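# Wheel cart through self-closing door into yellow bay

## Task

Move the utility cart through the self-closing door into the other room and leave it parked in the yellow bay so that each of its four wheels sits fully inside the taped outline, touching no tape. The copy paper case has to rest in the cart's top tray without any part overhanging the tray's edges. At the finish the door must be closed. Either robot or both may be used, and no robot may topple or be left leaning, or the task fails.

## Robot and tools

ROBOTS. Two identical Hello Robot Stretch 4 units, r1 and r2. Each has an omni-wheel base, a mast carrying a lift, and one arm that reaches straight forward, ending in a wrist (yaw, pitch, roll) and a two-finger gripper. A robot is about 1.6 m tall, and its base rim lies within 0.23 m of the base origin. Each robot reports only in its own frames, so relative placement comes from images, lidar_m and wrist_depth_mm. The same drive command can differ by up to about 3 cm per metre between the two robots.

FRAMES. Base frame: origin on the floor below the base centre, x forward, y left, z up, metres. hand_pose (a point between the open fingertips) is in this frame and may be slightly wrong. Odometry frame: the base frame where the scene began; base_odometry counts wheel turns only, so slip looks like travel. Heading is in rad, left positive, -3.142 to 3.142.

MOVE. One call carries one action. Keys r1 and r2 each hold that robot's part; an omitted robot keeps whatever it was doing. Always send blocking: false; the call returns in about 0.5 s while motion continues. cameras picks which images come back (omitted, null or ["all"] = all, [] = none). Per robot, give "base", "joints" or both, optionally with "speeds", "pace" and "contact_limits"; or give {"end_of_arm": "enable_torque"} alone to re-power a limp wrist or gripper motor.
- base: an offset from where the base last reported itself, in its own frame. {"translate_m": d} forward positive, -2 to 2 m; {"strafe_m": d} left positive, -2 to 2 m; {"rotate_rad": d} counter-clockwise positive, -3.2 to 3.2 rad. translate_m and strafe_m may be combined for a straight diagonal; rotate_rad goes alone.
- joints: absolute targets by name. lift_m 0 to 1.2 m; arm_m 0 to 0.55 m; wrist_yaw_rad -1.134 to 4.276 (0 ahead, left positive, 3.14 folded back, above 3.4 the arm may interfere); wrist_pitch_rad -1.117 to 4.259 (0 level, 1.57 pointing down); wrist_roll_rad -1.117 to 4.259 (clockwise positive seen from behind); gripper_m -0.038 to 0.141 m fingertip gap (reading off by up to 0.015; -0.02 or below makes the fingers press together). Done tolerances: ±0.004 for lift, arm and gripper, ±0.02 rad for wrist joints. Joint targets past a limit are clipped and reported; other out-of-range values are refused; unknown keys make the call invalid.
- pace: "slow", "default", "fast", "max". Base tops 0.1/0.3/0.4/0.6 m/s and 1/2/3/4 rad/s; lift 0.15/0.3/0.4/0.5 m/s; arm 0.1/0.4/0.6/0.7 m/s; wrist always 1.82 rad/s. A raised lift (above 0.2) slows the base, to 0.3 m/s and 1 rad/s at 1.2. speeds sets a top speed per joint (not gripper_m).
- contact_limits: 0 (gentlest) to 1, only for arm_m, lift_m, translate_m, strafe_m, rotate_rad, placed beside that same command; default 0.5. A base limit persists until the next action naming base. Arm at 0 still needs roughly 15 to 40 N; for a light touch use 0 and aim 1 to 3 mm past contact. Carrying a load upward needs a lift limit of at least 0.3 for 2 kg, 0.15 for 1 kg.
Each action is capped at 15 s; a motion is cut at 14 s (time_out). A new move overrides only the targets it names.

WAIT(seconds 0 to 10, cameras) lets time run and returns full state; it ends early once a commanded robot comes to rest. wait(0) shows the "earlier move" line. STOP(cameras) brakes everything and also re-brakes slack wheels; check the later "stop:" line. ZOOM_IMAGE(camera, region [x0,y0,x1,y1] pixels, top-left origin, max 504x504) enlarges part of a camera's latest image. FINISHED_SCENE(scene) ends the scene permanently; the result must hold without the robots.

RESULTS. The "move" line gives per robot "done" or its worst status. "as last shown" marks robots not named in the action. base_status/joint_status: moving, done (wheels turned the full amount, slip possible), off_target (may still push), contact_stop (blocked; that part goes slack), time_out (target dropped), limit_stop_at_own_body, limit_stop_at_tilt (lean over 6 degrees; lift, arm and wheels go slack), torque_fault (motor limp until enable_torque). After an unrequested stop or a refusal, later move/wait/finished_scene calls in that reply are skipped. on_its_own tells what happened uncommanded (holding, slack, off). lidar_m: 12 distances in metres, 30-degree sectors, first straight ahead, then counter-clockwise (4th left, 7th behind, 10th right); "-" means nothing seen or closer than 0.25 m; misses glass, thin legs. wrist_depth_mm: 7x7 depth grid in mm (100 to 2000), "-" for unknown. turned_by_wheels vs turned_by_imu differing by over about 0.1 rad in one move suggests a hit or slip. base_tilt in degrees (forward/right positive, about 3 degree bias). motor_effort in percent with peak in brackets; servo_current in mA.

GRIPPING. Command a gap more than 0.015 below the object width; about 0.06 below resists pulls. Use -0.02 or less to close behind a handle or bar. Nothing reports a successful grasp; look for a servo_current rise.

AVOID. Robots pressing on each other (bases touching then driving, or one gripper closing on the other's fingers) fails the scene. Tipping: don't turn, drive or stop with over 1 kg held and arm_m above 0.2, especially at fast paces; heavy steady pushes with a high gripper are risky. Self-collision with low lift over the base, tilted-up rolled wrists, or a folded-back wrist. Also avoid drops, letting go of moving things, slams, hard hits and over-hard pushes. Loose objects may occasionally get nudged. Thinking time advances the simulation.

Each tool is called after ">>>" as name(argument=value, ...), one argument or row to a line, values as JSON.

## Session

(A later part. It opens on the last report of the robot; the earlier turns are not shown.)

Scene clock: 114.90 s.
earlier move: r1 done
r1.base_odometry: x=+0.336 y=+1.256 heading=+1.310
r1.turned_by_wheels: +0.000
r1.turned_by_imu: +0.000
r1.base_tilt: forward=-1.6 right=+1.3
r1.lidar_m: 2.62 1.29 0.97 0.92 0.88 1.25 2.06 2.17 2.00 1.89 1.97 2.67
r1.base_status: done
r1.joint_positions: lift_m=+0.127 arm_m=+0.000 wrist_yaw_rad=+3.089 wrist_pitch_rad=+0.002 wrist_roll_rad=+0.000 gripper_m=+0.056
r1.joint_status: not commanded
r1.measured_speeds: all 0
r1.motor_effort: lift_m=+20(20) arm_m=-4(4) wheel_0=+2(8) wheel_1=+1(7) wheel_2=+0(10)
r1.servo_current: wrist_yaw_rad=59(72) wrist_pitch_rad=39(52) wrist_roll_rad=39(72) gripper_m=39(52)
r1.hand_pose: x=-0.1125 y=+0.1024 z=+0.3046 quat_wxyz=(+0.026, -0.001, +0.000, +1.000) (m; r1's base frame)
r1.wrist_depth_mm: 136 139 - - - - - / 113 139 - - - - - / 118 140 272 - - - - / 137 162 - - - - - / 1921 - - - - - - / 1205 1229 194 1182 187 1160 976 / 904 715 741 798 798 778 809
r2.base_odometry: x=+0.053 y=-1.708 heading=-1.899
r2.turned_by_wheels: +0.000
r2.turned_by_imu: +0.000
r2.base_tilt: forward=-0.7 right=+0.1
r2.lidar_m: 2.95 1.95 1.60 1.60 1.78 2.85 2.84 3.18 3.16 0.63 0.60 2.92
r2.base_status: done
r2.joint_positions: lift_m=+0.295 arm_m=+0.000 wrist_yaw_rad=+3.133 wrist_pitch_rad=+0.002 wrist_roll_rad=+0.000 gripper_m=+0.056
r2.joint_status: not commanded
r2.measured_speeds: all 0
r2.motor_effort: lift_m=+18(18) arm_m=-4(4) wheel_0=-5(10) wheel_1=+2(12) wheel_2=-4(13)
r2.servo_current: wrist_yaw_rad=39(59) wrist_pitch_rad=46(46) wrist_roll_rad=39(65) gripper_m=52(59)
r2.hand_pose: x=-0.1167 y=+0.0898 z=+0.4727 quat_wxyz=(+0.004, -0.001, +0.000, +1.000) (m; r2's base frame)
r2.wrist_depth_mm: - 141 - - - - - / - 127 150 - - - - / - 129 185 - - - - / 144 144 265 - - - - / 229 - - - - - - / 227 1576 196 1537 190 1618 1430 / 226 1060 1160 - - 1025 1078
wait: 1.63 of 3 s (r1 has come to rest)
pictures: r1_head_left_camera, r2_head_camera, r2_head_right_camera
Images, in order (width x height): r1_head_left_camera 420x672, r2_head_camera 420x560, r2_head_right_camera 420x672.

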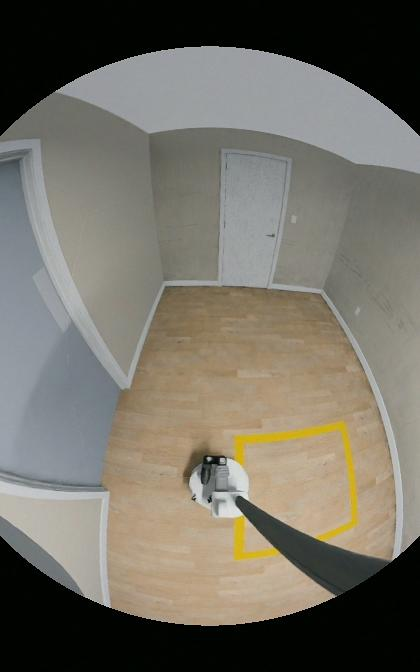

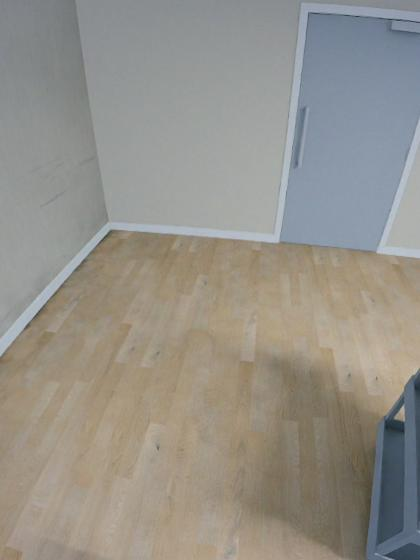

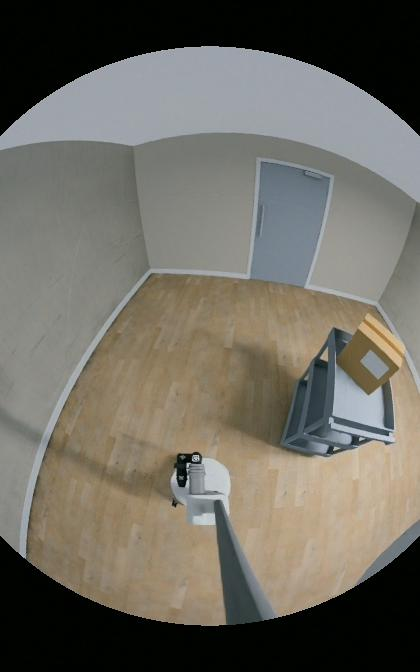

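>>> move(
  blocking=false,
  r1={"base":{"rotate_rad":1.57}},
  r2={"base":{"rotate_rad":-1.4}},
  cameras=[],
)

>>> wait(
  seconds=3,
  cameras=[],
)

>>> wait(
  seconds=1,
  cameras=["r2_head_camera","r2_head_left_camera","r1_head_camera","r1_head_left_camera"],
)

Scene clock: 121.83 s.
move: r1 moving; r2 moving
r1.base_odometry: x=+0.336 y=+1.256 heading=+1.561
r1.turned_by_wheels: +0.252
r1.turned_by_imu: +0.252
r1.base_tilt: forward=-1.6 right=+1.3
r1.lidar_m: 1.88 1.13 0.95 0.89 1.00 1.70 2.08 2.24 1.92 1.93 2.19 2.64
r1.base_status: rotate_rad moving
r1.joint_positions: lift_m=+0.127 arm_m=+0.000 wrist_yaw_rad=+3.089 wrist_pitch_rad=+0.002 wrist_roll_rad=+0.000 gripper_m=+0.056
r1.joint_status: not commanded
r1.measured_speeds: translate_m=+0.001 strafe_m=+0.000 rotate_rad=+0.975 lift_m=+0.000 arm_m=+0.000 wrist_yaw_rad=+0.000 wrist_pitch_rad=+0.000 wrist_roll_rad=+0.000
r1.motor_effort: lift_m=+20(20) arm_m=-4(4) wheel_0=-4(10) wheel_1=-8(8) wheel_2=-6(6)
r1.servo_current: wrist_yaw_rad=52(59) wrist_pitch_rad=39(52) wrist_roll_rad=33(59) gripper_m=39(46)
r1.hand_pose: x=-0.1125 y=+0.1024 z=+0.3046 quat_wxyz=(+0.026, -0.001, +0.000, +1.000) (m; r1's base frame)
r1.wrist_depth_mm: 136 139 - - - - - / 113 139 - - - - - / 118 140 272 - - - - / 137 161 - - - - - / 1921 - - - - - - / 1160 1205 192 1182 187 1182 1118 / 788 699 707 809 798 778 820
r2.base_odometry: x=+0.053 y=-1.708 heading=-2.150
r2.turned_by_wheels: -0.251
r2.turned_by_imu: -0.243
r2.base_tilt: forward=-0.7 right=+0.1
r2.lidar_m: 2.95 2.41 1.71 1.60 1.66 2.21 2.85 2.93 3.30 0.90 0.61 0.84
r2.base_status: rotate_rad moving
r2.joint_positions: lift_m=+0.295 arm_m=+0.000 wrist_yaw_rad=+3.133 wrist_pitch_rad=+0.002 wrist_roll_rad=+0.000 gripper_m=+0.056
r2.joint_status: not commanded
r2.measured_speeds: translate_m=-0.001 strafe_m=-0.001 rotate_rad=-0.978 lift_m=+0.000 arm_m=+0.000 wrist_yaw_rad=+0.000 wrist_pitch_rad=+0.000 wrist_roll_rad=+0.000
r2.motor_effort: lift_m=+18(18) arm_m=-4(4) wheel_0=+1(11) wheel_1=+9(9) wheel_2=+9(11)
r2.servo_current: wrist_yaw_rad=52(59) wrist_pitch_rad=33(46) wrist_roll_rad=46(52) gripper_m=46(52)
r2.hand_pose: x=-0.1167 y=+0.0898 z=+0.4727 quat_wxyz=(+0.004, -0.001, +0.000, +1.000) (m; r2's base frame)
r2.wrist_depth_mm: - 141 - - - - - / - 127 150 - - - - / - 129 185 - - - - / 144 144 263 - - - - / 229 - - - - - - / 227 1618 196 1537 190 1618 1464 / 226 1078 1160 - - 1042 1042
pictures: none
No camera images: "cameras" was empty.

Scene clock: 123.30 s.
earlier move: r1 moving; r2 done
r1.base_odometry: x=+0.336 y=+1.256 heading=+2.879
r1.turned_by_wheels: +1.318
r1.turned_by_imu: +1.325
r1.base_tilt: forward=-1.6 right=+1.3
r1.lidar_m: 0.94 0.90 1.22 2.05 2.14 2.00 1.90 2.00 2.67 2.64 1.29 1.00
r1.base_status: rotate_rad moving
r1.joint_positions: lift_m=+0.127 arm_m=+0.000 wrist_yaw_rad=+3.089 wrist_pitch_rad=+0.002 wrist_roll_rad=+0.000 gripper_m=+0.056
r1.joint_status: not commanded
r1.measured_speeds: all 0
r1.motor_effort: lift_m=+20(20) arm_m=-4(4) wheel_0=-3(10) wheel_1=-4(9) wheel_2=-1(8)
r1.servo_current: wrist_yaw_rad=39(65) wrist_pitch_rad=46(52) wrist_roll_rad=52(72) gripper_m=39(46)
r1.hand_pose: x=-0.1125 y=+0.1024 z=+0.3046 quat_wxyz=(+0.026, -0.001, +0.000, +1.000) (m; r1's base frame)
r1.wrist_depth_mm: 136 138 - - - - - / 113 139 - - - - - / 118 140 273 - - - - / 137 162 - - - - - / 1661 - - - - - - / 1205 1205 191 1205 187 1281 1138 / 842 741 741 798 788 750 778
r2.base_odometry: x=+0.053 y=-1.708 heading=+2.985
r2.turned_by_wheels: -1.148
r2.turned_by_imu: -1.118
r2.base_tilt: forward=-0.7 right=+0.1
r2.lidar_m: 0.59 0.73 2.91 2.64 1.77 1.58 1.61 2.01 2.84 2.87 3.44 3.13
r2.base_status: done
r2.joint_positions: lift_m=+0.295 arm_m=+0.000 wrist_yaw_rad=+3.133 wrist_pitch_rad=+0.002 wrist_roll_rad=+0.000 gripper_m=+0.056
r2.joint_status: not commanded
r2.measured_speeds: all 0
r2.motor_effort: lift_m=+18(18) arm_m=-4(4) wheel_0=+4(11) wheel_1=+4(11) wheel_2=+4(11)
r2.servo_current: wrist_yaw_rad=39(59) wrist_pitch_rad=39(46) wrist_roll_rad=52(59) gripper_m=52(59)
r2.hand_pose: x=-0.1167 y=+0.0898 z=+0.4727 quat_wxyz=(+0.004, -0.001, +0.000, +1.000) (m; r2's base frame)
r2.wrist_depth_mm: - 141 1863 1808 - - - / - 126 151 1863 - - - / - 129 185 - - - - / 144 144 236 - - - - / 230 - - - - - - / 228 1576 196 1397 190 1366 1308 / 227 1060 1160 - - 1060 1060
wait: 1.47 of 3 s (r2 has come to rest)
pictures: none
No camera images: "cameras" was empty.

Scene clock: 123.40 s.
earlier move: r1 done
r1.base_odometry: x=+0.336 y=+1.256 heading=+2.879
r1.turned_by_wheels: +0.000
r1.turned_by_imu: +0.000
r1.base_tilt: forward=-1.6 right=+1.3
r1.lidar_m: 0.95 0.91 1.22 2.08 2.12 2.00 1.90 1.98 2.67 2.64 1.30 1.00
r1.base_status: done
r1.joint_positions: lift_m=+0.127 arm_m=+0.000 wrist_yaw_rad=+3.089 wrist_pitch_rad=+0.002 wrist_roll_rad=+0.000 gripper_m=+0.056
r1.joint_status: not commanded
r1.measured_speeds: all 0
r1.motor_effort: lift_m=+20(20) arm_m=-4(4) wheel_0=-3(10) wheel_1=-3(9) wheel_2=-1(8)
r1.servo_current: wrist_yaw_rad=46(65) wrist_pitch_rad=39(52) wrist_roll_rad=39(72) gripper_m=46(46)
r1.hand_pose: x=-0.1125 y=+0.1024 z=+0.3046 quat_wxyz=(+0.026, -0.001, +0.000, +1.000) (m; r1's base frame)
r1.wrist_depth_mm: 136 138 - - - - - / 113 139 - - - - - / 117 140 272 - - - - / 137 162 - - - - - / 1708 - - - - - - / 1205 1182 192 1205 187 1281 1138 / 842 741 750 798 798 741 768
r2.base_odometry: x=+0.053 y=-1.708 heading=+2.985
r2.turned_by_wheels: +0.000
r2.turned_by_imu: +0.000
r2.base_tilt: forward=-0.7 right=+0.1
r2.lidar_m: 0.62 0.72 2.93 2.68 1.75 1.60 1.61 2.03 2.83 2.85 3.44 3.13
r2.base_status: done
r2.joint_positions: lift_m=+0.295 arm_m=+0.000 wrist_yaw_rad=+3.133 wrist_pitch_rad=+0.002 wrist_roll_rad=+0.000 gripper_m=+0.056
r2.joint_status: not commanded
r2.measured_speeds: all 0
r2.motor_effort: lift_m=+18(18) arm_m=-4(4) wheel_0=+4(11) wheel_1=+3(11) wheel_2=+5(11)
r2.servo_current: wrist_yaw_rad=46(59) wrist_pitch_rad=26(46) wrist_roll_rad=46(59) gripper_m=46(59)
r2.hand_pose: x=-0.1167 y=+0.0898 z=+0.4727 quat_wxyz=(+0.004, -0.001, +0.000, +1.000) (m; r2's base frame)
r2.wrist_depth_mm: - 140 1921 1808 - - - / - 126 151 1808 - - - / - 129 184 - - - - / 144 144 236 - - - - / 229 - - - - - - / 228 1576 196 1397 190 1336 1281 / 226 1078 1160 - - 1025 1060
wait: 0.10 of 1 s (r1 has come to rest)
pictures: r1_head_camera, r1_head_left_camera, r2_head_camera, r2_head_left_camera
Images, in order (width x height): r1_head_camera 420x560, r1_head_left_camera 420x672, r2_head_camera 420x560, r2_head_left_camera 420x672.

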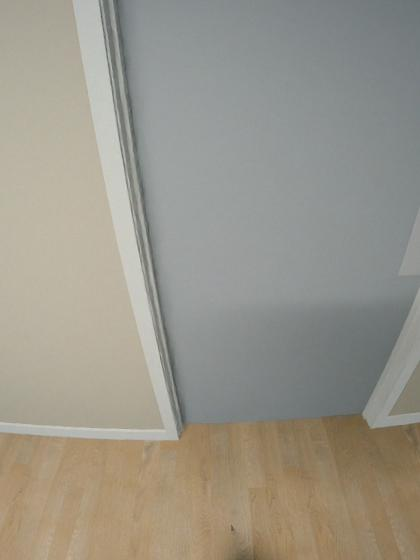

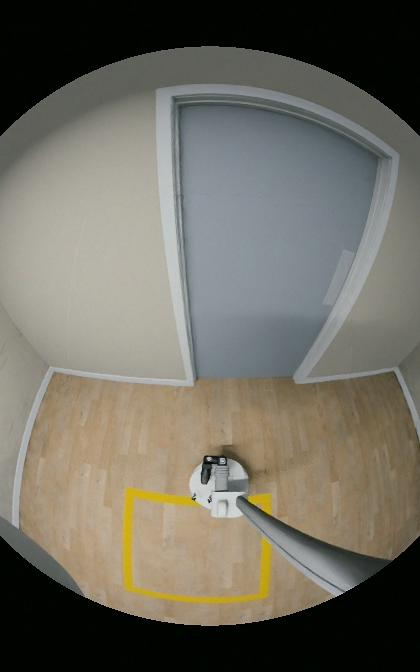

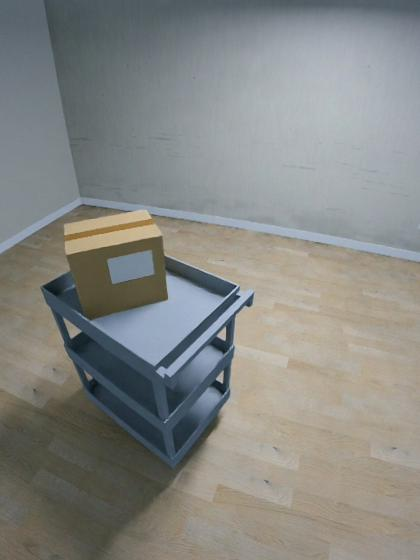

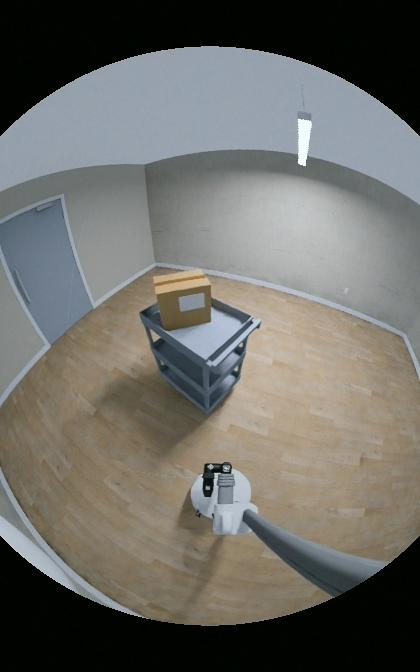

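>>> zoom_image(
  camera="r2_head_camera",
  region=[30, 190, 270, 480],
)

Scaled by 1.738 from the camera's 420x560 image, which has a finer 1200x1600 frame.

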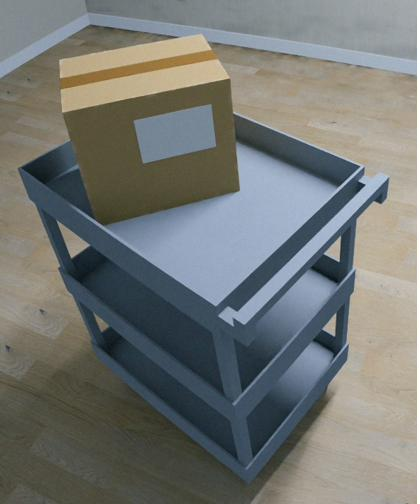

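>>> move(
  blocking=false,
  r1={"base":{"strafe_m":-0.33}},
  r2={"base":{"translate_m":0.32,"strafe_m":-0.618},"joints":{"lift_m":0.62}},
  cameras=[],
)

>>> wait(
  seconds=4,
  cameras=["r1_head_camera"],
)

>>> wait(
  seconds=4,
  cameras=["r1_head_camera"],
)

>>> move(
  blocking=false,
  r2={"base":{"rotate_rad":0.927},"joints":{"wrist_yaw_rad":0,"wrist_roll_rad":1.57,"gripper_m":0.12}},
  cameras=[],
)

>>> wait(
  seconds=2,
  cameras=[],
)

>>> wait(
  seconds=2,
  cameras=["r2_head_camera","r2_head_left_camera","r2_wrist_camera","r1_head_left_camera"],
)

Scene clock: 196.43 s.
move: r1 moving; r2 moving
r1.base_odometry: x=+0.345 y=+1.291 heading=+2.879
r1.turned_by_wheels: +0.000
r1.turned_by_imu: +0.000
r1.base_tilt: forward=-1.6 right=+1.3
r1.lidar_m: 0.93 0.87 1.23 2.10 2.17 1.99 1.88 1.99 2.65 2.62 1.29 1.02
r1.base_status: strafe_m moving
r1.joint_positions: lift_m=+0.127 arm_m=+0.000 wrist_yaw_rad=+3.089 wrist_pitch_rad=+0.002 wrist_roll_rad=+0.000 gripper_m=+0.056
r1.joint_status: not commanded
r1.measured_speeds: translate_m=+0.000 strafe_m=-0.140 rotate_rad=-0.003 lift_m=+0.000 arm_m=+0.000 wrist_yaw_rad=+0.000 wrist_pitch_rad=+0.000 wrist_roll_rad=+0.000
r1.motor_effort: lift_m=+20(20) arm_m=-4(4) wheel_0=+8(10) wheel_1=-10(11) wheel_2=+0(2)
r1.servo_current: wrist_yaw_rad=46(52) wrist_pitch_rad=46(52) wrist_roll_rad=46(59) gripper_m=39(46)
r1.hand_pose: x=-0.1125 y=+0.1024 z=+0.3046 quat_wxyz=(+0.026, -0.001, +0.000, +1.000) (m; r1's base frame)
r1.wrist_depth_mm: 136 138 - - - - - / 113 139 - - - - - / 118 140 272 - - - - / 137 161 - - - - - / 1708 - - - - - - / 1182 1205 192 1205 187 1281 1138 / 842 741 750 798 778 768 778
r2.base_odometry: x=+0.043 y=-1.678 heading=+2.985
r2.turned_by_wheels: +0.000
r2.turned_by_imu: +0.000
r2.base_tilt: forward=-0.7 right=+0.1
r2.lidar_m: 0.60 0.66 2.90 2.72 1.79 1.63 1.66 2.06 2.82 2.87 3.41 3.12
r2.base_status: translate_m moving; strafe_m moving
r2.joint_positions: lift_m=+0.333 arm_m=+0.000 wrist_yaw_rad=+3.133 wrist_pitch_rad=+0.002 wrist_roll_rad=+0.000 gripper_m=+0.056
r2.joint_status: lift_m moving
r2.measured_speeds: translate_m=+0.056 strafe_m=-0.109 rotate_rad=+0.001 lift_m=+0.146 arm_m=+0.000 wrist_yaw_rad=+0.000 wrist_pitch_rad=+0.000 wrist_roll_rad=+0.000
r2.motor_effort: lift_m=+23(25) arm_m=-4(4) wheel_0=+10(13) wheel_1=-8(10) wheel_2=-10(10)
r2.servo_current: wrist_yaw_rad=46(59) wrist_pitch_rad=46(46) wrist_roll_rad=39(52) gripper_m=46(59)
r2.hand_pose: x=-0.1167 y=+0.0898 z=+0.5104 quat_wxyz=(+0.004, -0.001, +0.000, +1.000) (m; r2's base frame)
r2.wrist_depth_mm: - 141 1863 1863 - - - / - 126 151 1808 - - - / - 130 185 - - - - / 144 143 260 - - - - / 230 - - - - - - / 227 1661 196 1537 190 - - / 226 1160 1229 - - 1118 1138
pictures: none
No camera images: "cameras" was empty.

Scene clock: 198.37 s.
earlier move: r1 done; r2 moving
r1.base_odometry: x=+0.421 y=+1.575 heading=+2.879
r1.turned_by_wheels: +0.000
r1.turned_by_imu: -0.002
r1.base_tilt: forward=-1.6 right=+1.3
r1.lidar_m: 0.95 1.00 1.23 2.39 2.47 2.01 1.89 1.96 2.39 2.30 1.30 0.94
r1.base_status: done
r1.joint_positions: lift_m=+0.127 arm_m=+0.000 wrist_yaw_rad=+3.089 wrist_pitch_rad=+0.002 wrist_roll_rad=+0.000 gripper_m=+0.056
r1.joint_status: not commanded
r1.measured_speeds: all 0
r1.motor_effort: lift_m=+20(20) arm_m=-4(4) wheel_0=+2(11) wheel_1=-1(12) wheel_2=-1(2)
r1.servo_current: wrist_yaw_rad=46(65) wrist_pitch_rad=39(52) wrist_roll_rad=52(78) gripper_m=46(46)
r1.hand_pose: x=-0.1125 y=+0.1024 z=+0.3046 quat_wxyz=(+0.026, -0.001, +0.000, +1.000) (m; r1's base frame)
r1.wrist_depth_mm: 136 139 - - - - - / 113 139 - - - - - / 118 140 271 - - - - / 137 161 - - - - - / 1708 - 1921 - - - - / 1182 1182 193 1182 187 1160 1138 / 842 750 750 809 798 778 809
r2.base_odometry: x=-0.120 y=-1.187 heading=+2.985
r2.turned_by_wheels: +0.000
r2.turned_by_imu: +0.001
r2.base_tilt: forward=-0.7 right=+0.0
r2.lidar_m: 2.75 0.64 0.64 3.37 2.21 2.01 2.05 2.59 2.48 2.53 2.99 2.72
r2.base_status: translate_m moving; strafe_m moving
r2.joint_positions: lift_m=+0.620 arm_m=+0.000 wrist_yaw_rad=+3.133 wrist_pitch_rad=+0.002 wrist_roll_rad=+0.000 gripper_m=+0.056
r2.joint_status: all done
r2.measured_speeds: translate_m=+0.128 strafe_m=-0.244 rotate_rad=+0.000 lift_m=+0.000 arm_m=+0.000 wrist_yaw_rad=+0.000 wrist_pitch_rad=+0.000 wrist_roll_rad=+0.000
r2.motor_effort: lift_m=+21(25) arm_m=-4(4) wheel_0=+6(13) wheel_1=-5(10) wheel_2=-6(11)
r2.servo_current: wrist_yaw_rad=26(59) wrist_pitch_rad=33(46) wrist_roll_rad=33(59) gripper_m=46(59)
r2.hand_pose: x=-0.1167 y=+0.0898 z=+0.7975 quat_wxyz=(+0.004, -0.001, +0.000, +1.000) (m; r2's base frame)
r2.wrist_depth_mm: - 141 - - - - - / - 126 151 - - - - / - 130 184 - - - - / 144 143 272 - - - - / 229 - - - - - - / 227 - 196 - 191 - - / 226 1756 1808 - - 1708 1618
wait: 1.93 of 4 s (r1 has come to rest)
pictures: r1_head_camera
Images, in order (width x height): r1_head_camera 420x560.

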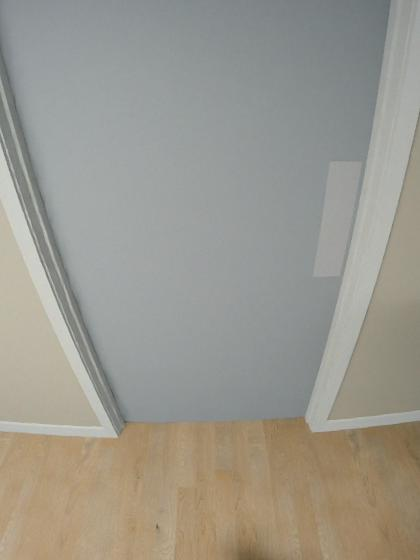

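Scene clock: 199.73 s.
earlier move: r2 done
r1.base_odometry: x=+0.421 y=+1.575 heading=+2.879
r1.turned_by_wheels: +0.000
r1.turned_by_imu: +0.000
r1.base_tilt: forward=-1.6 right=+1.3
r1.lidar_m: 0.96 0.97 1.23 2.38 2.48 2.00 1.90 1.98 2.39 2.29 1.30 0.97
r1.base_status: done
r1.joint_positions: lift_m=+0.127 arm_m=+0.000 wrist_yaw_rad=+3.089 wrist_pitch_rad=+0.002 wrist_roll_rad=+0.000 gripper_m=+0.056
r1.joint_status: not commanded
r1.measured_speeds: all 0
r1.motor_effort: lift_m=+20(20) arm_m=-4(4) wheel_0=+2(11) wheel_1=+0(12) wheel_2=-1(2)
r1.servo_current: wrist_yaw_rad=33(65) wrist_pitch_rad=46(52) wrist_roll_rad=46(78) gripper_m=39(52)
r1.hand_pose: x=-0.1125 y=+0.1024 z=+0.3046 quat_wxyz=(+0.026, -0.001, +0.000, +1.000) (m; r1's base frame)
r1.wrist_depth_mm: 136 138 - - - - - / 113 139 - - - - - / 117 140 271 - - - - / 137 161 - - - - - / 1661 - 1921 - - - - / 1205 1182 194 1182 187 1138 1160 / 842 750 750 798 788 768 820
r2.base_odometry: x=-0.167 y=-1.048 heading=+2.985
r2.turned_by_wheels: +0.000
r2.turned_by_imu: +0.000
r2.base_tilt: forward=-0.7 right=+0.1
r2.lidar_m: 2.62 0.73 0.70 3.46 2.34 2.12 2.16 2.59 2.39 2.43 2.83 2.62
r2.base_status: done
r2.joint_positions: lift_m=+0.620 arm_m=+0.000 wrist_yaw_rad=+3.133 wrist_pitch_rad=+0.002 wrist_roll_rad=+0.000 gripper_m=+0.056
r2.joint_status: all done
r2.measured_speeds: all 0
r2.motor_effort: lift_m=+21(25) arm_m=-4(4) wheel_0=+3(13) wheel_1=-4(10) wheel_2=-4(11)
r2.servo_current: wrist_yaw_rad=39(65) wrist_pitch_rad=39(52) wrist_roll_rad=46(59) gripper_m=52(59)
r2.hand_pose: x=-0.1167 y=+0.0898 z=+0.7975 quat_wxyz=(+0.004, -0.001, +0.000, +1.000) (m; r2's base frame)
r2.wrist_depth_mm: - 140 - - - - - / - 126 150 - - - - / - 129 184 - - - - / 144 143 272 - - - - / 229 - - - - - - / 228 - 196 - 191 - - / 225 1708 1863 - - 1756 1661
wait: 1.37 of 4 s (r2 has come to rest)
pictures: r1_head_camera
Images, in order (width x height): r1_head_camera 420x560.

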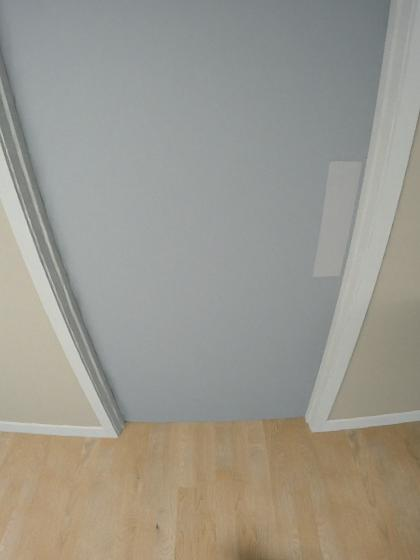

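Scene clock: 200.23 s.
move: r2 moving
r1: as last shown
r1.lidar_m: 0.96 0.98 1.27 2.39 2.47 1.99 1.88 1.97 2.42 2.32 1.32 0.99
r1.motor_effort: lift_m=+20(20) arm_m=-4(4) wheel_0=+2(2) wheel_1=-1(1) wheel_2=-1(1)
r1.servo_current: wrist_yaw_rad=59(65) wrist_pitch_rad=33(46) wrist_roll_rad=39(52) gripper_m=39(46)
r1.wrist_depth_mm: 136 139 - - - - - / 113 139 - - - - - / 117 140 272 - - - - / 137 161 - - - - - / 1756 - 1921 - - - - / 1182 1160 193 1182 188 1160 1118 / 854 741 759 809 788 778 820
r2.base_odometry: x=-0.167 y=-1.048 heading=-3.047
r2.turned_by_wheels: +0.252
r2.turned_by_imu: +0.245
r2.base_tilt: forward=-0.7 right=+0.1
r2.lidar_m: 2.80 0.70 0.72 2.71 2.16 2.14 2.33 2.43 2.39 2.57 2.64 2.61
r2.base_status: rotate_rad moving
r2.joint_positions: lift_m=+0.620 arm_m=+0.000 wrist_yaw_rad=+2.569 wrist_pitch_rad=+0.002 wrist_roll_rad=+0.589 gripper_m=+0.075
r2.joint_status: wrist_yaw_rad moving; wrist_roll_rad moving; gripper_m moving
r2.measured_speeds: translate_m=+0.000 strafe_m=+0.001 rotate_rad=+0.973 lift_m=+0.000 arm_m=+0.000 wrist_yaw_rad=-1.746 wrist_pitch_rad=+0.000 wrist_roll_rad=+1.820
r2.motor_effort: lift_m=+21(21) arm_m=-4(4) wheel_0=-6(9) wheel_1=-8(10) wheel_2=-10(11)
r2.servo_current: wrist_yaw_rad=72(156) wrist_pitch_rad=46(46) wrist_roll_rad=85(111) gripper_m=91(91)
r2.hand_pose: x=-0.0240 y=+0.2298 z=+0.7975 quat_wxyz=(+0.271, +0.081, +0.279, +0.918) (m; r2's base frame)
r2.wrist_depth_mm: - - - - - - - / - - - - - - - / - - - - - - - / - - - - - - - / - - - - - - 1618 / - - 192 - 190 1537 1281 / - - - - 1537 1255 1078
pictures: none
No camera images: "cameras" was empty.

Scene clock: 202.13 s.
earlier move: r2 done
r1.base_odometry: x=+0.421 y=+1.575 heading=+2.879
r1.turned_by_wheels: +0.000
r1.turned_by_imu: +0.000
r1.base_tilt: forward=-1.6 right=+1.2
r1.lidar_m: 0.95 1.00 1.24 2.38 2.47 1.98 1.88 1.99 2.43 2.31 1.31 1.01
r1.base_status: not commanded
r1.joint_positions: lift_m=+0.127 arm_m=+0.000 wrist_yaw_rad=+3.089 wrist_pitch_rad=+0.002 wrist_roll_rad=+0.000 gripper_m=+0.056
r1.joint_status: not commanded
r1.measured_speeds: all 0
r1.motor_effort: lift_m=+20(20) arm_m=-4(4) wheel_0=+2(2) wheel_1=-1(1) wheel_2=-1(1)
r1.servo_current: wrist_yaw_rad=39(72) wrist_pitch_rad=39(46) wrist_roll_rad=33(65) gripper_m=39(46)
r1.hand_pose: x=-0.1125 y=+0.1024 z=+0.3046 quat_wxyz=(+0.026, -0.001, +0.000, +1.000) (m; r1's base frame)
r1.wrist_depth_mm: 136 138 - - - - - / 113 139 - - - - - / 117 139 271 - - - - / 137 162 - - - - - / 1708 - 1983 - - - - / 1205 1205 193 1182 187 1138 1138 / 842 741 759 798 788 768 809
r2.base_odometry: x=-0.167 y=-1.048 heading=-2.372
r2.turned_by_wheels: +0.674
r2.turned_by_imu: +0.657
r2.base_tilt: forward=-0.7 right=+0.1
r2.lidar_m: 0.71 3.35 2.48 2.15 2.12 2.52 2.38 2.38 2.77 2.62 2.61 0.72
r2.base_status: done
r2.joint_positions: lift_m=+0.620 arm_m=+0.000 wrist_yaw_rad=+0.003 wrist_pitch_rad=+0.002 wrist_roll_rad=+1.568 gripper_m=+0.120
r2.joint_status: all done
r2.measured_speeds: all 0
r2.motor_effort: lift_m=+21(21) arm_m=-4(4) wheel_0=-2(9) wheel_1=-3(10) wheel_2=-4(12)
r2.servo_current: wrist_yaw_rad=46(182) wrist_pitch_rad=46(46) wrist_roll_rad=46(117) gripper_m=52(117)
r2.hand_pose: x=+0.4596 y=-0.0866 z=+0.7975 quat_wxyz=(+0.708, +0.706, +0.002, +0.000) (m; r2's base frame)
r2.wrist_depth_mm: - - - - - 1537 1098 / - - - - - 1464 1098 / - - - 535 - 530 - / - - 778 535 - 539 - / - - 809 539 - 544 - / - - 200 539 196 544 - / - - - - - 549 1098
wait: 1.90 of 2 s (r2 has come to rest)
pictures: none
No camera images: "cameras" was empty.

Scene clock: 204.13 s.
r1.base_odometry: x=+0.421 y=+1.575 heading=+2.879
r1.turned_by_wheels: +0.000
r1.turned_by_imu: +0.000
r1.base_tilt: forward=-1.6 right=+1.3
r1.lidar_m: 0.96 1.00 1.22 2.40 2.47 2.01 1.89 1.97 2.44 2.32 1.30 0.99
r1.base_status: not commanded
r1.joint_positions: lift_m=+0.127 arm_m=+0.000 wrist_yaw_rad=+3.089 wrist_pitch_rad=+0.002 wrist_roll_rad=+0.000 gripper_m=+0.056
r1.joint_status: not commanded
r1.measured_speeds: all 0
r1.motor_effort: lift_m=+20(20) arm_m=-4(4) wheel_0=+1(2) wheel_1=-1(1) wheel_2=-1(1)
r1.servo_current: wrist_yaw_rad=52(72) wrist_pitch_rad=39(46) wrist_roll_rad=52(65) gripper_m=39(46)
r1.hand_pose: x=-0.1125 y=+0.1024 z=+0.3046 quat_wxyz=(+0.026, -0.001, +0.000, +1.000) (m; r1's base frame)
r1.wrist_depth_mm: 136 139 - - - - - / 113 139 - - - - - / 117 139 272 - - - - / 137 161 - - - - - / 1661 - 1983 - - - - / 1205 1205 194 1182 187 1138 1160 / 831 741 759 788 788 768 809
r2.base_odometry: x=-0.167 y=-1.048 heading=-2.372
r2.turned_by_wheels: +0.000
r2.turned_by_imu: +0.000
r2.base_tilt: forward=-0.7 right=+0.1
r2.lidar_m: 0.70 3.33 2.50 2.13 2.12 2.51 2.40 2.39 2.80 2.63 2.61 0.74
r2.base_status: done
r2.joint_positions: lift_m=+0.620 arm_m=+0.000 wrist_yaw_rad=+0.003 wrist_pitch_rad=+0.002 wrist_roll_rad=+1.568 gripper_m=+0.120
r2.joint_status: all done
r2.measured_speeds: all 0
r2.motor_effort: lift_m=+21(21) arm_m=-4(4) wheel_0=-2(9) wheel_1=-3(10) wheel_2=-4(12)
r2.servo_current: wrist_yaw_rad=33(182) wrist_pitch_rad=39(46) wrist_roll_rad=65(117) gripper_m=59(117)
r2.hand_pose: x=+0.4596 y=-0.0866 z=+0.7975 quat_wxyz=(+0.708, +0.706, +0.002, +0.000) (m; r2's base frame)
r2.wrist_depth_mm: - - - - - 1576 1098 / - - - - - 1464 1098 / - - - 535 - 535 - / - - 778 539 - 544 - / - - 798 544 - 544 - / - - 201 539 196 544 - / - - - - - 549 1118
wait: 2.00 s; at rest by 0.27 s
pictures: r1_head_left_camera, r2_head_camera, r2_head_left_camera, r2_wrist_camera
Images, in order (width x height): r1_head_left_camera 420x672, r2_head_camera 420x560, r2_head_left_camera 420x672, r2_wrist_camera 616x392.

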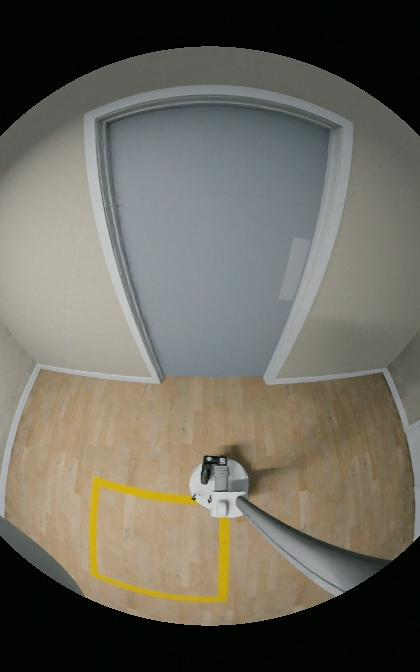

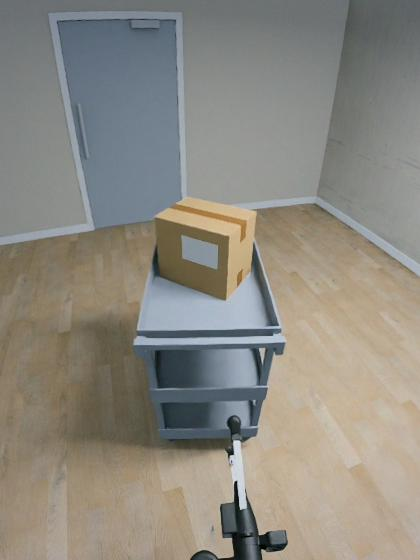

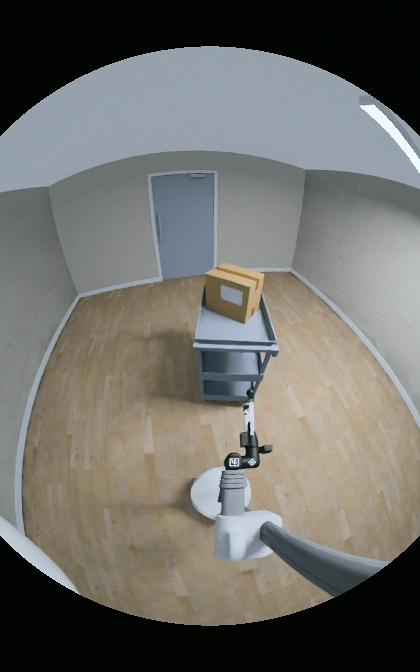

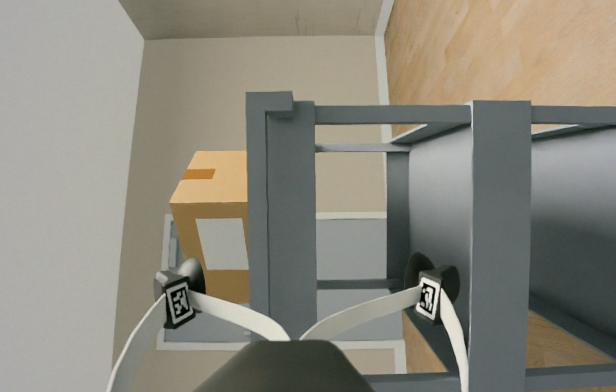

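>>> zoom_image(
  camera="r2_wrist_camera",
  region=[140, 60, 480, 392],
)

>>> zoom_image(
  camera="r2_head_camera",
  region=[110, 180, 310, 480],
)

Scaled by 1.482.

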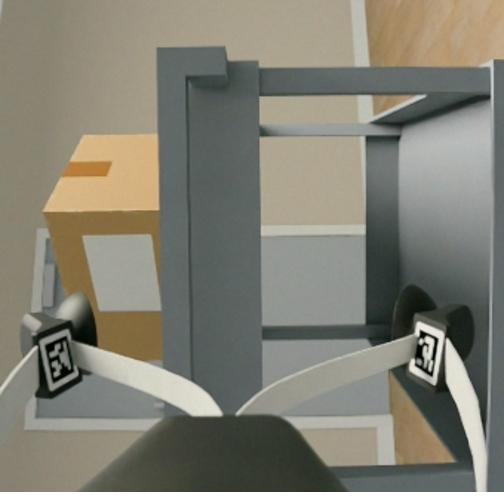

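Scaled by 1.680 from the camera's 420x560 image, which has a finer 1200x1600 frame.

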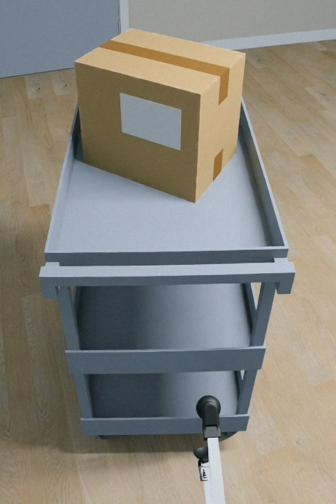

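>>> move(
  blocking=false,
  r1={"base":{"translate_m":0.6}},
  r2={"base":{"translate_m":0.2,"strafe_m":0.087},"joints":{"lift_m":0.678}},
  cameras=[],
)

>>> wait(
  seconds=3,
  cameras=["r2_head_camera","r2_wrist_camera"],
)

>>> wait(
  seconds=2,
  cameras=["r2_head_camera","r2_wrist_camera","r1_head_camera"],
)

Scene clock: 226.23 s.
move: r1 moving; r2 moving
r1.base_odometry: x=+0.391 y=+1.583 heading=+2.879
r1.turned_by_wheels: +0.000
r1.turned_by_imu: +0.000
r1.base_tilt: forward=-1.6 right=+1.3
r1.lidar_m: 0.92 0.98 1.20 2.39 2.48 2.03 1.90 2.02 2.39 2.31 1.25 0.96
r1.base_status: translate_m moving
r1.joint_positions: lift_m=+0.127 arm_m=+0.000 wrist_yaw_rad=+3.089 wrist_pitch_rad=+0.002 wrist_roll_rad=+0.000 gripper_m=+0.056
r1.joint_status: not commanded
r1.measured_speeds: translate_m=+0.121 strafe_m=-0.001 rotate_rad=+0.001 lift_m=+0.000 arm_m=+0.000 wrist_yaw_rad=+0.000 wrist_pitch_rad=+0.000 wrist_roll_rad=+0.000
r1.motor_effort: lift_m=+20(20) arm_m=-4(4) wheel_0=+7(7) wheel_1=+6(6) wheel_2=-8(9)
r1.servo_current: wrist_yaw_rad=46(52) wrist_pitch_rad=39(46) wrist_roll_rad=46(65) gripper_m=46(46)
r1.hand_pose: x=-0.1125 y=+0.1024 z=+0.3046 quat_wxyz=(+0.026, -0.001, +0.000, +1.000) (m; r1's base frame)
r1.wrist_depth_mm: 136 139 - - - - - / 112 139 - - - - - / 117 139 273 - - - - / 137 162 - - - - - / 1708 1708 - - - - - / 1182 1182 193 1182 187 1138 1160 / 854 759 759 788 788 778 820
r2.base_odometry: x=-0.179 y=-1.079 heading=-2.372
r2.turned_by_wheels: +0.000
r2.turned_by_imu: +0.001
r2.base_tilt: forward=-0.7 right=+0.1
r2.lidar_m: 0.67 3.31 2.48 2.13 2.12 2.51 2.43 2.43 2.81 2.63 2.64 0.71
r2.base_status: translate_m moving; strafe_m moving
r2.joint_positions: lift_m=+0.656 arm_m=+0.000 wrist_yaw_rad=+0.003 wrist_pitch_rad=+0.002 wrist_roll_rad=+1.568 gripper_m=+0.120
r2.joint_status: lift_m moving
r2.measured_speeds: translate_m=+0.122 strafe_m=+0.053 rotate_rad=+0.002 lift_m=+0.119 arm_m=+0.000 wrist_yaw_rad=+0.000 wrist_pitch_rad=+0.000 wrist_roll_rad=+0.000
r2.motor_effort: lift_m=+22(25) arm_m=-4(4) wheel_0=+6(7) wheel_1=+10(10) wheel_2=-11(13)
r2.servo_current: wrist_yaw_rad=39(59) wrist_pitch_rad=39(39) wrist_roll_rad=52(59) gripper_m=46(59)
r2.hand_pose: x=+0.4596 y=-0.0866 z=+0.8342 quat_wxyz=(+0.708, +0.706, +0.002, +0.000) (m; r2's base frame)
r2.wrist_depth_mm: - - - - - 1661 1138 / - - - 512 - 1576 1078 / - - - 508 - 508 508 / - - 759 512 - 508 508 / - - 809 512 - 512 512 / - - 200 517 197 517 517 / - - - - - 549 517
pictures: none
No camera images: "cameras" was empty.

Scene clock: 227.80 s.
earlier move: r1 moving; r2 done
r1.base_odometry: x=-0.004 y=+1.689 heading=+2.879
r1.turned_by_wheels: +0.000
r1.turned_by_imu: +0.000
r1.base_tilt: forward=-1.6 right=+1.2
r1.lidar_m: 0.50 0.53 0.71 1.63 2.49 2.46 2.34 2.44 2.40 2.03 0.65 0.56
r1.base_status: translate_m moving
r1.joint_positions: lift_m=+0.127 arm_m=+0.000 wrist_yaw_rad=+3.089 wrist_pitch_rad=+0.002 wrist_roll_rad=+0.000 gripper_m=+0.056
r1.joint_status: not commanded
r1.measured_speeds: translate_m=+0.290 strafe_m=+0.000 rotate_rad=-0.004 lift_m=+0.000 arm_m=+0.000 wrist_yaw_rad=+0.000 wrist_pitch_rad=+0.000 wrist_roll_rad=+0.000
r1.motor_effort: lift_m=+20(20) arm_m=-4(4) wheel_0=+2(8) wheel_1=+4(8) wheel_2=-3(10)
r1.servo_current: wrist_yaw_rad=52(65) wrist_pitch_rad=39(52) wrist_roll_rad=52(72) gripper_m=39(52)
r1.hand_pose: x=-0.1125 y=+0.1024 z=+0.3046 quat_wxyz=(+0.026, -0.001, +0.000, +1.000) (m; r1's base frame)
r1.wrist_depth_mm: 136 138 - - - - - / 112 139 - - - - - / 116 139 268 - - - - / 137 159 - - - - - / 1983 - - - - - - / 1182 1205 194 1205 187 1138 1138 / 854 750 750 798 788 732 820
r2.base_odometry: x=-0.249 y=-1.249 heading=-2.372
r2.turned_by_wheels: +0.000
r2.turned_by_imu: +0.000
r2.base_tilt: forward=-0.7 right=+0.0
r2.lidar_m: 0.50 3.13 2.44 2.11 2.10 2.42 2.61 2.61 3.06 2.65 2.62 0.52
r2.base_status: done
r2.joint_positions: lift_m=+0.678 arm_m=+0.000 wrist_yaw_rad=+0.003 wrist_pitch_rad=+0.002 wrist_roll_rad=+1.568 gripper_m=+0.120
r2.joint_status: all done
r2.measured_speeds: all 0
r2.motor_effort: lift_m=+21(25) arm_m=-4(4) wheel_0=+3(9) wheel_1=+2(11) wheel_2=-4(13)
r2.servo_current: wrist_yaw_rad=46(65) wrist_pitch_rad=39(52) wrist_roll_rad=46(59) gripper_m=46(59)
r2.hand_pose: x=+0.4596 y=-0.0866 z=+0.8555 quat_wxyz=(+0.708, +0.706, +0.001, +0.000) (m; r2's base frame)
r2.wrist_depth_mm: - - - 334 362 1661 - / - - - 334 - 820 - / - - 585 340 - 931 - / - - 603 340 - 946 - / - - 654 342 343 - - / - - 198 286 198 - - / - - - - - 1708 480
wait: 1.57 of 3 s (r2 has come to rest)
pictures: r2_head_camera, r2_wrist_camera
Images, in order (width x height): r2_head_camera 420x560, r2_wrist_camera 616x392.

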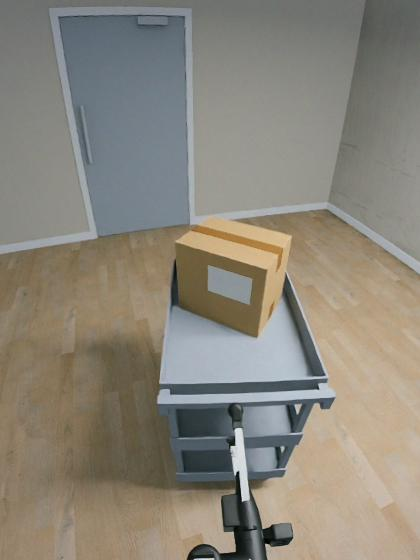

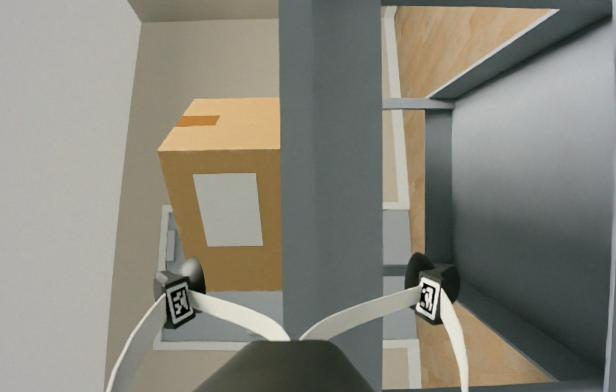

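Scene clock: 229.23 s.
earlier move: r1 done
r1.base_odometry: x=-0.158 y=+1.730 heading=+2.879
r1.turned_by_wheels: +0.000
r1.turned_by_imu: +0.000
r1.base_tilt: forward=-1.6 right=+1.3
r1.lidar_m: 0.36 0.37 0.52 1.09 2.52 2.63 2.50 2.60 2.41 1.37 0.54 0.38
r1.base_status: done
r1.joint_positions: lift_m=+0.127 arm_m=+0.000 wrist_yaw_rad=+3.089 wrist_pitch_rad=+0.002 wrist_roll_rad=+0.000 gripper_m=+0.056
r1.joint_status: not commanded
r1.measured_speeds: all 0
r1.motor_effort: lift_m=+20(20) arm_m=-4(4) wheel_0=+3(8) wheel_1=+0(8) wheel_2=+0(10)
r1.servo_current: wrist_yaw_rad=59(65) wrist_pitch_rad=46(52) wrist_roll_rad=46(72) gripper_m=39(52)
r1.hand_pose: x=-0.1125 y=+0.1024 z=+0.3046 quat_wxyz=(+0.026, -0.001, +0.000, +1.000) (m; r1's base frame)
r1.wrist_depth_mm: 136 138 - - - - - / 114 139 - - - - - / 118 140 272 - - - - / 137 161 - - - - - / - - - - - - - / 1205 1182 194 1205 187 1255 1229 / 831 741 759 153 750 741 809
r2.base_odometry: x=-0.249 y=-1.249 heading=-2.372
r2.turned_by_wheels: +0.000
r2.turned_by_imu: +0.000
r2.base_tilt: forward=-0.7 right=+0.1
r2.lidar_m: 0.51 3.14 2.42 2.11 2.10 2.40 2.62 2.62 3.06 2.65 2.65 0.53
r2.base_status: done
r2.joint_positions: lift_m=+0.678 arm_m=+0.000 wrist_yaw_rad=+0.003 wrist_pitch_rad=+0.002 wrist_roll_rad=+1.568 gripper_m=+0.120
r2.joint_status: all done
r2.measured_speeds: all 0
r2.motor_effort: lift_m=+21(25) arm_m=-4(4) wheel_0=+4(9) wheel_1=+2(11) wheel_2=-4(13)
r2.servo_current: wrist_yaw_rad=39(65) wrist_pitch_rad=39(52) wrist_roll_rad=59(59) gripper_m=52(59)
r2.hand_pose: x=+0.4596 y=-0.0866 z=+0.8555 quat_wxyz=(+0.708, +0.706, +0.001, +0.000) (m; r2's base frame)
r2.wrist_depth_mm: - - - 334 359 1708 - / - - - 336 - 809 - / - - 580 340 - 917 - / - - 603 343 - 931 - / - - 661 343 342 - - / - - 199 287 198 - - / - - - - - 1708 480
wait: 1.43 of 2 s (r1 has come to rest)
pictures: r1_head_camera, r2_head_camera, r2_wrist_camera
Images, in order (width x height): r1_head_camera 420x560, r2_head_camera 420x560, r2_wrist_camera 616x392.

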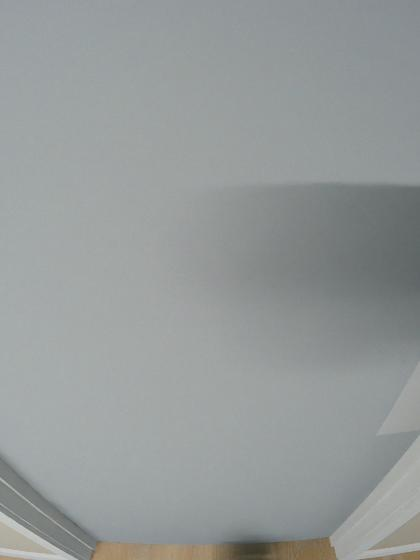

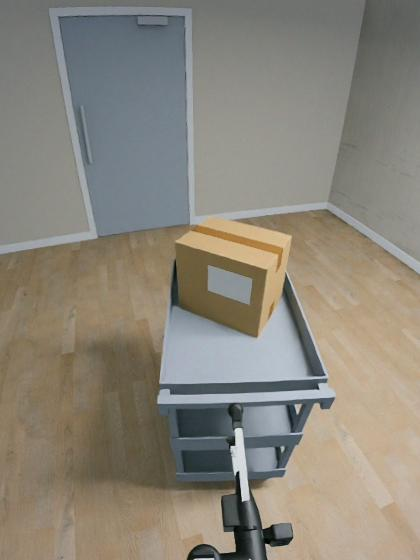

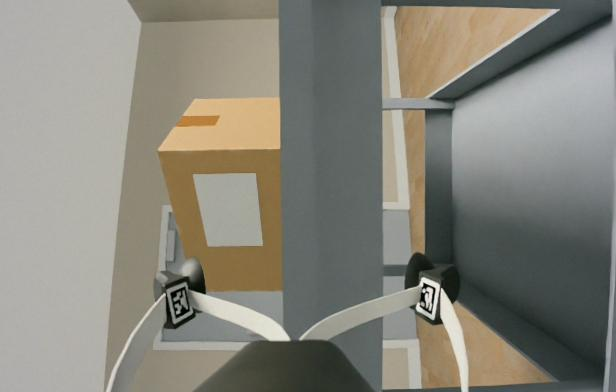

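>>> move(
  blocking=false,
  r2={"base":{"translate_m":0.1},"joints":{"lift_m":0.683},"pace":"slow"},
  cameras=[],
)

>>> wait(
  seconds=2.5,
  cameras=["r2_wrist_camera"],
)

Scene clock: 235.97 s.
move: r2 moving
r1: as last shown
r1.lidar_m: 0.34 0.38 0.51 1.07 2.49 2.62 2.48 2.59 2.42 1.35 0.54 0.38
r1.motor_effort: lift_m=+20(20) arm_m=-4(4) wheel_0=+3(3) wheel_1=+0(0) wheel_2=+0(0)
r1.servo_current: wrist_yaw_rad=39(52) wrist_pitch_rad=39(46) wrist_roll_rad=46(59) gripper_m=46(46)
r1.wrist_depth_mm: 136 138 - - - - - / 113 139 - - - - - / 118 140 272 - - - - / 137 162 - - - - - / 1921 - - - - - - / 1160 1205 195 1182 187 1255 1255 / 854 750 750 153 750 750 809
r2.base_odometry: x=-0.258 y=-1.258 heading=-2.372
r2.turned_by_wheels: +0.000
r2.turned_by_imu: +0.001
r2.base_tilt: forward=-0.7 right=+0.1
r2.lidar_m: 0.48 3.13 2.46 2.08 2.10 2.42 2.62 2.63 3.05 2.62 2.63 0.50
r2.base_status: translate_m moving
r2.joint_positions: lift_m=+0.683 arm_m=+0.000 wrist_yaw_rad=+0.003 wrist_pitch_rad=+0.002 wrist_roll_rad=+1.568 gripper_m=+0.120
r2.joint_status: lift_m moving
r2.measured_speeds: translate_m=+0.049 strafe_m=+0.000 rotate_rad=+0.000 lift_m=+0.000 arm_m=+0.000 wrist_yaw_rad=+0.000 wrist_pitch_rad=+0.000 wrist_roll_rad=+0.000
r2.motor_effort: lift_m=+23(25) arm_m=-4(4) wheel_0=+4(9) wheel_1=+6(8) wheel_2=-10(10)
r2.servo_current: wrist_yaw_rad=52(59) wrist_pitch_rad=39(46) wrist_roll_rad=46(52) gripper_m=46(52)
r2.hand_pose: x=+0.4596 y=-0.0866 z=+0.8605 quat_wxyz=(+0.708, +0.706, +0.001, +0.000) (m; r2's base frame)
r2.wrist_depth_mm: - - - 325 325 1708 - / - - - 329 327 831 - / - - 574 329 330 931 - / - - 585 332 332 931 - / - - 640 334 332 - - / - - 198 274 198 - - / - - - - - 1708 500
pictures: none
No camera images: "cameras" was empty.

Scene clock: 237.73 s.
earlier move: r2 done
r1.base_odometry: x=-0.158 y=+1.730 heading=+2.879
r1.turned_by_wheels: +0.000
r1.turned_by_imu: +0.000
r1.base_tilt: forward=-1.6 right=+1.3
r1.lidar_m: 0.36 0.34 0.52 1.07 2.47 2.63 2.47 2.61 2.43 1.36 0.52 0.40
r1.base_status: not commanded
r1.joint_positions: lift_m=+0.127 arm_m=+0.000 wrist_yaw_rad=+3.089 wrist_pitch_rad=+0.002 wrist_roll_rad=+0.000 gripper_m=+0.056
r1.joint_status: not commanded
r1.measured_speeds: all 0
r1.motor_effort: lift_m=+20(20) arm_m=-4(4) wheel_0=+3(3) wheel_1=+0(1) wheel_2=+0(0)
r1.servo_current: wrist_yaw_rad=46(65) wrist_pitch_rad=46(52) wrist_roll_rad=46(65) gripper_m=46(46)
r1.hand_pose: x=-0.1125 y=+0.1024 z=+0.3046 quat_wxyz=(+0.026, -0.001, +0.000, +1.000) (m; r1's base frame)
r1.wrist_depth_mm: 136 138 - - - - - / 113 139 - - - - - / 118 140 272 - - - - / 137 162 - - - - - / 1921 - - - - - - / 1182 1205 194 1205 187 1229 1255 / 842 750 750 153 750 750 831
r2.base_odometry: x=-0.321 y=-1.319 heading=-2.372
r2.turned_by_wheels: +0.000
r2.turned_by_imu: +0.000
r2.base_tilt: forward=-0.7 right=+0.1
r2.lidar_m: 0.41 3.04 2.49 2.13 2.11 2.44 2.70 2.70 3.03 2.61 2.64 0.44
r2.base_status: done
r2.joint_positions: lift_m=+0.683 arm_m=+0.000 wrist_yaw_rad=+0.003 wrist_pitch_rad=+0.002 wrist_roll_rad=+1.568 gripper_m=+0.120
r2.joint_status: all done
r2.measured_speeds: all 0
r2.motor_effort: lift_m=+21(25) arm_m=-4(4) wheel_0=+3(9) wheel_1=+3(8) wheel_2=-7(11)
r2.servo_current: wrist_yaw_rad=52(65) wrist_pitch_rad=46(46) wrist_roll_rad=59(59) gripper_m=52(59)
r2.hand_pose: x=+0.4596 y=-0.0866 z=+0.8605 quat_wxyz=(+0.708, +0.706, +0.001, +0.000) (m; r2's base frame)
r2.wrist_depth_mm: - - - 180 238 1661 - / - - - 181 239 778 - / - - 477 181 241 842 - / - - 500 183 243 842 - / - - 554 185 245 842 - / - - 200 185 197 - - / - - - - - 1708 496
wait: 1.77 of 2.5 s (r2 has come to rest)
pictures: r2_wrist_camera
Images, in order (width x height): r2_wrist_camera 616x392.

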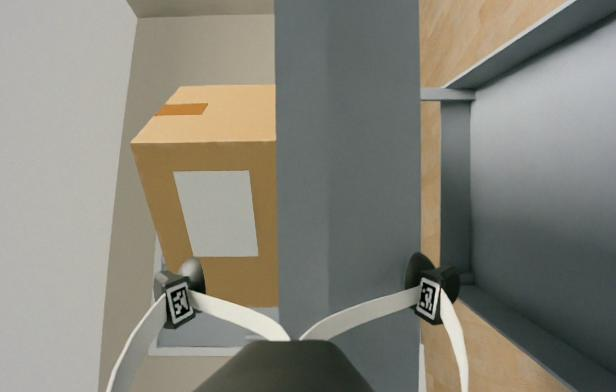

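>>> move(
  blocking=false,
  r2={"joints":{"gripper_m":-0.03}},
  cameras=[],
)

>>> wait(
  seconds=3,
  cameras=["r2_wrist_camera","r2_head_camera"],
)

Scene clock: 242.33 s.
move: r2 moving
r1: as last shown
r1.lidar_m: 0.35 0.39 0.53 1.07 2.48 2.62 2.49 2.60 2.40 1.34 0.53 0.37
r1.motor_effort: lift_m=+20(20) arm_m=-4(4) wheel_0=+2(3) wheel_1=+0(1) wheel_2=+0(0)
r1.servo_current: wrist_yaw_rad=59(65) wrist_pitch_rad=46(52) wrist_roll_rad=59(59) gripper_m=39(46)
r1.wrist_depth_mm: 136 139 - - - - - / 113 139 - - - - - / 118 140 272 - - - - / 137 162 - - - - - / 1983 - - - - - - / 1182 1205 193 1182 187 1281 1255 / 842 750 750 153 741 741 820
r2.base_odometry: x=-0.321 y=-1.319 heading=-2.372
r2.turned_by_wheels: +0.000
r2.turned_by_imu: +0.000
r2.base_tilt: forward=-0.7 right=+0.1
r2.lidar_m: 0.41 3.02 2.50 2.14 2.14 2.45 2.70 2.70 3.05 2.61 2.62 0.44
r2.base_status: not commanded
r2.joint_positions: lift_m=+0.683 arm_m=+0.000 wrist_yaw_rad=+0.003 wrist_pitch_rad=+0.002 wrist_roll_rad=+1.568 gripper_m=+0.106
r2.joint_status: gripper_m moving
r2.measured_speeds: all 0
r2.motor_effort: lift_m=+21(21) arm_m=-4(4) wheel_0=+3(3) wheel_1=+3(4) wheel_2=-7(7)
r2.servo_current: wrist_yaw_rad=33(52) wrist_pitch_rad=39(46) wrist_roll_rad=52(52) gripper_m=85(104)
r2.hand_pose: x=+0.4596 y=-0.0866 z=+0.8605 quat_wxyz=(+0.708, +0.706, +0.001, +0.000) (m; r2's base frame)
r2.wrist_depth_mm: - - - 179 237 1708 - / - - - 181 240 778 - / - - 473 182 241 831 - / - - 504 183 243 842 - / - - 544 185 245 854 - / - - 196 186 191 - - / - - - - - 1756 500
pictures: none
No camera images: "cameras" was empty.

Scene clock: 244.07 s.
earlier move: r2 done
r1.base_odometry: x=-0.158 y=+1.730 heading=+2.879
r1.turned_by_wheels: +0.000
r1.turned_by_imu: +0.000
r1.base_tilt: forward=-1.6 right=+1.2
r1.lidar_m: 0.35 0.38 0.52 1.06 2.50 2.61 2.49 2.60 2.42 1.37 0.52 0.40
r1.base_status: not commanded
r1.joint_positions: lift_m=+0.127 arm_m=+0.000 wrist_yaw_rad=+3.089 wrist_pitch_rad=+0.002 wrist_roll_rad=+0.000 gripper_m=+0.056
r1.joint_status: not commanded
r1.measured_speeds: all 0
r1.motor_effort: lift_m=+20(20) arm_m=-4(4) wheel_0=+3(3) wheel_1=+0(1) wheel_2=+0(0)
r1.servo_current: wrist_yaw_rad=46(65) wrist_pitch_rad=39(52) wrist_roll_rad=46(65) gripper_m=39(46)
r1.hand_pose: x=-0.1125 y=+0.1024 z=+0.3046 quat_wxyz=(+0.026, -0.001, +0.000, +1.000) (m; r1's base frame)
r1.wrist_depth_mm: 136 138 - - - - - / 113 139 - - - - - / 117 140 273 - - - - / 137 162 - - - - - / 1921 - - - - - - / 1205 1205 194 1182 187 1281 1229 / 842 741 750 153 741 732 820
r2.base_odometry: x=-0.321 y=-1.319 heading=-2.372
r2.turned_by_wheels: +0.000
r2.turned_by_imu: +0.000
r2.base_tilt: forward=-0.7 right=+0.0
r2.lidar_m: 0.40 3.02 2.44 2.14 2.13 2.42 2.72 2.69 3.05 2.63 2.62 0.42
r2.base_status: not commanded
r2.joint_positions: lift_m=+0.683 arm_m=+0.000 wrist_yaw_rad=+0.002 wrist_pitch_rad=+0.002 wrist_roll_rad=+1.568 gripper_m=-0.029
r2.joint_status: all done
r2.measured_speeds: all 0
r2.motor_effort: lift_m=+21(22) arm_m=-4(4) wheel_0=+2(3) wheel_1=+3(4) wheel_2=-3(7)
r2.servo_current: wrist_yaw_rad=33(59) wrist_pitch_rad=39(46) wrist_roll_rad=39(59) gripper_m=111(273)
r2.hand_pose: x=+0.4595 y=-0.0867 z=+0.8605 quat_wxyz=(+0.708, +0.706, +0.001, +0.000) (m; r2's base frame)
r2.wrist_depth_mm: - - - 166 225 1708 - / - - 621 167 226 768 - / - - 459 169 228 - - / - - 492 229 230 - - / - - 544 172 232 - - / - - 184 173 178 - - / - - - - 236 1576 488
wait: 1.73 of 3 s (r2 has come to rest)
pictures: r2_head_camera, r2_wrist_camera
Images, in order (width x height): r2_head_camera 420x560, r2_wrist_camera 616x392.

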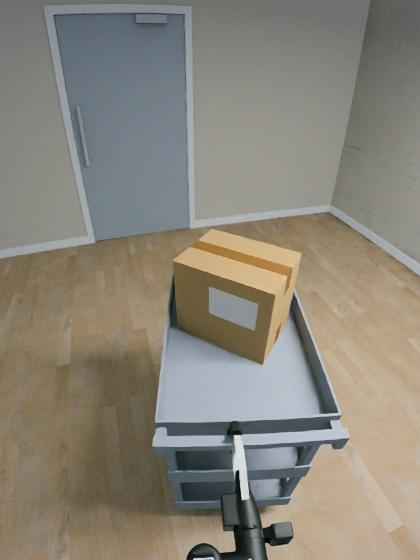

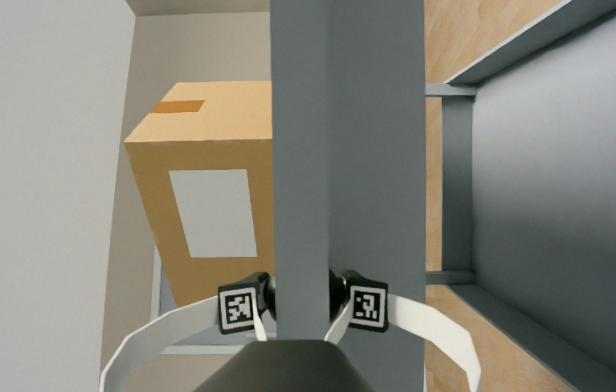

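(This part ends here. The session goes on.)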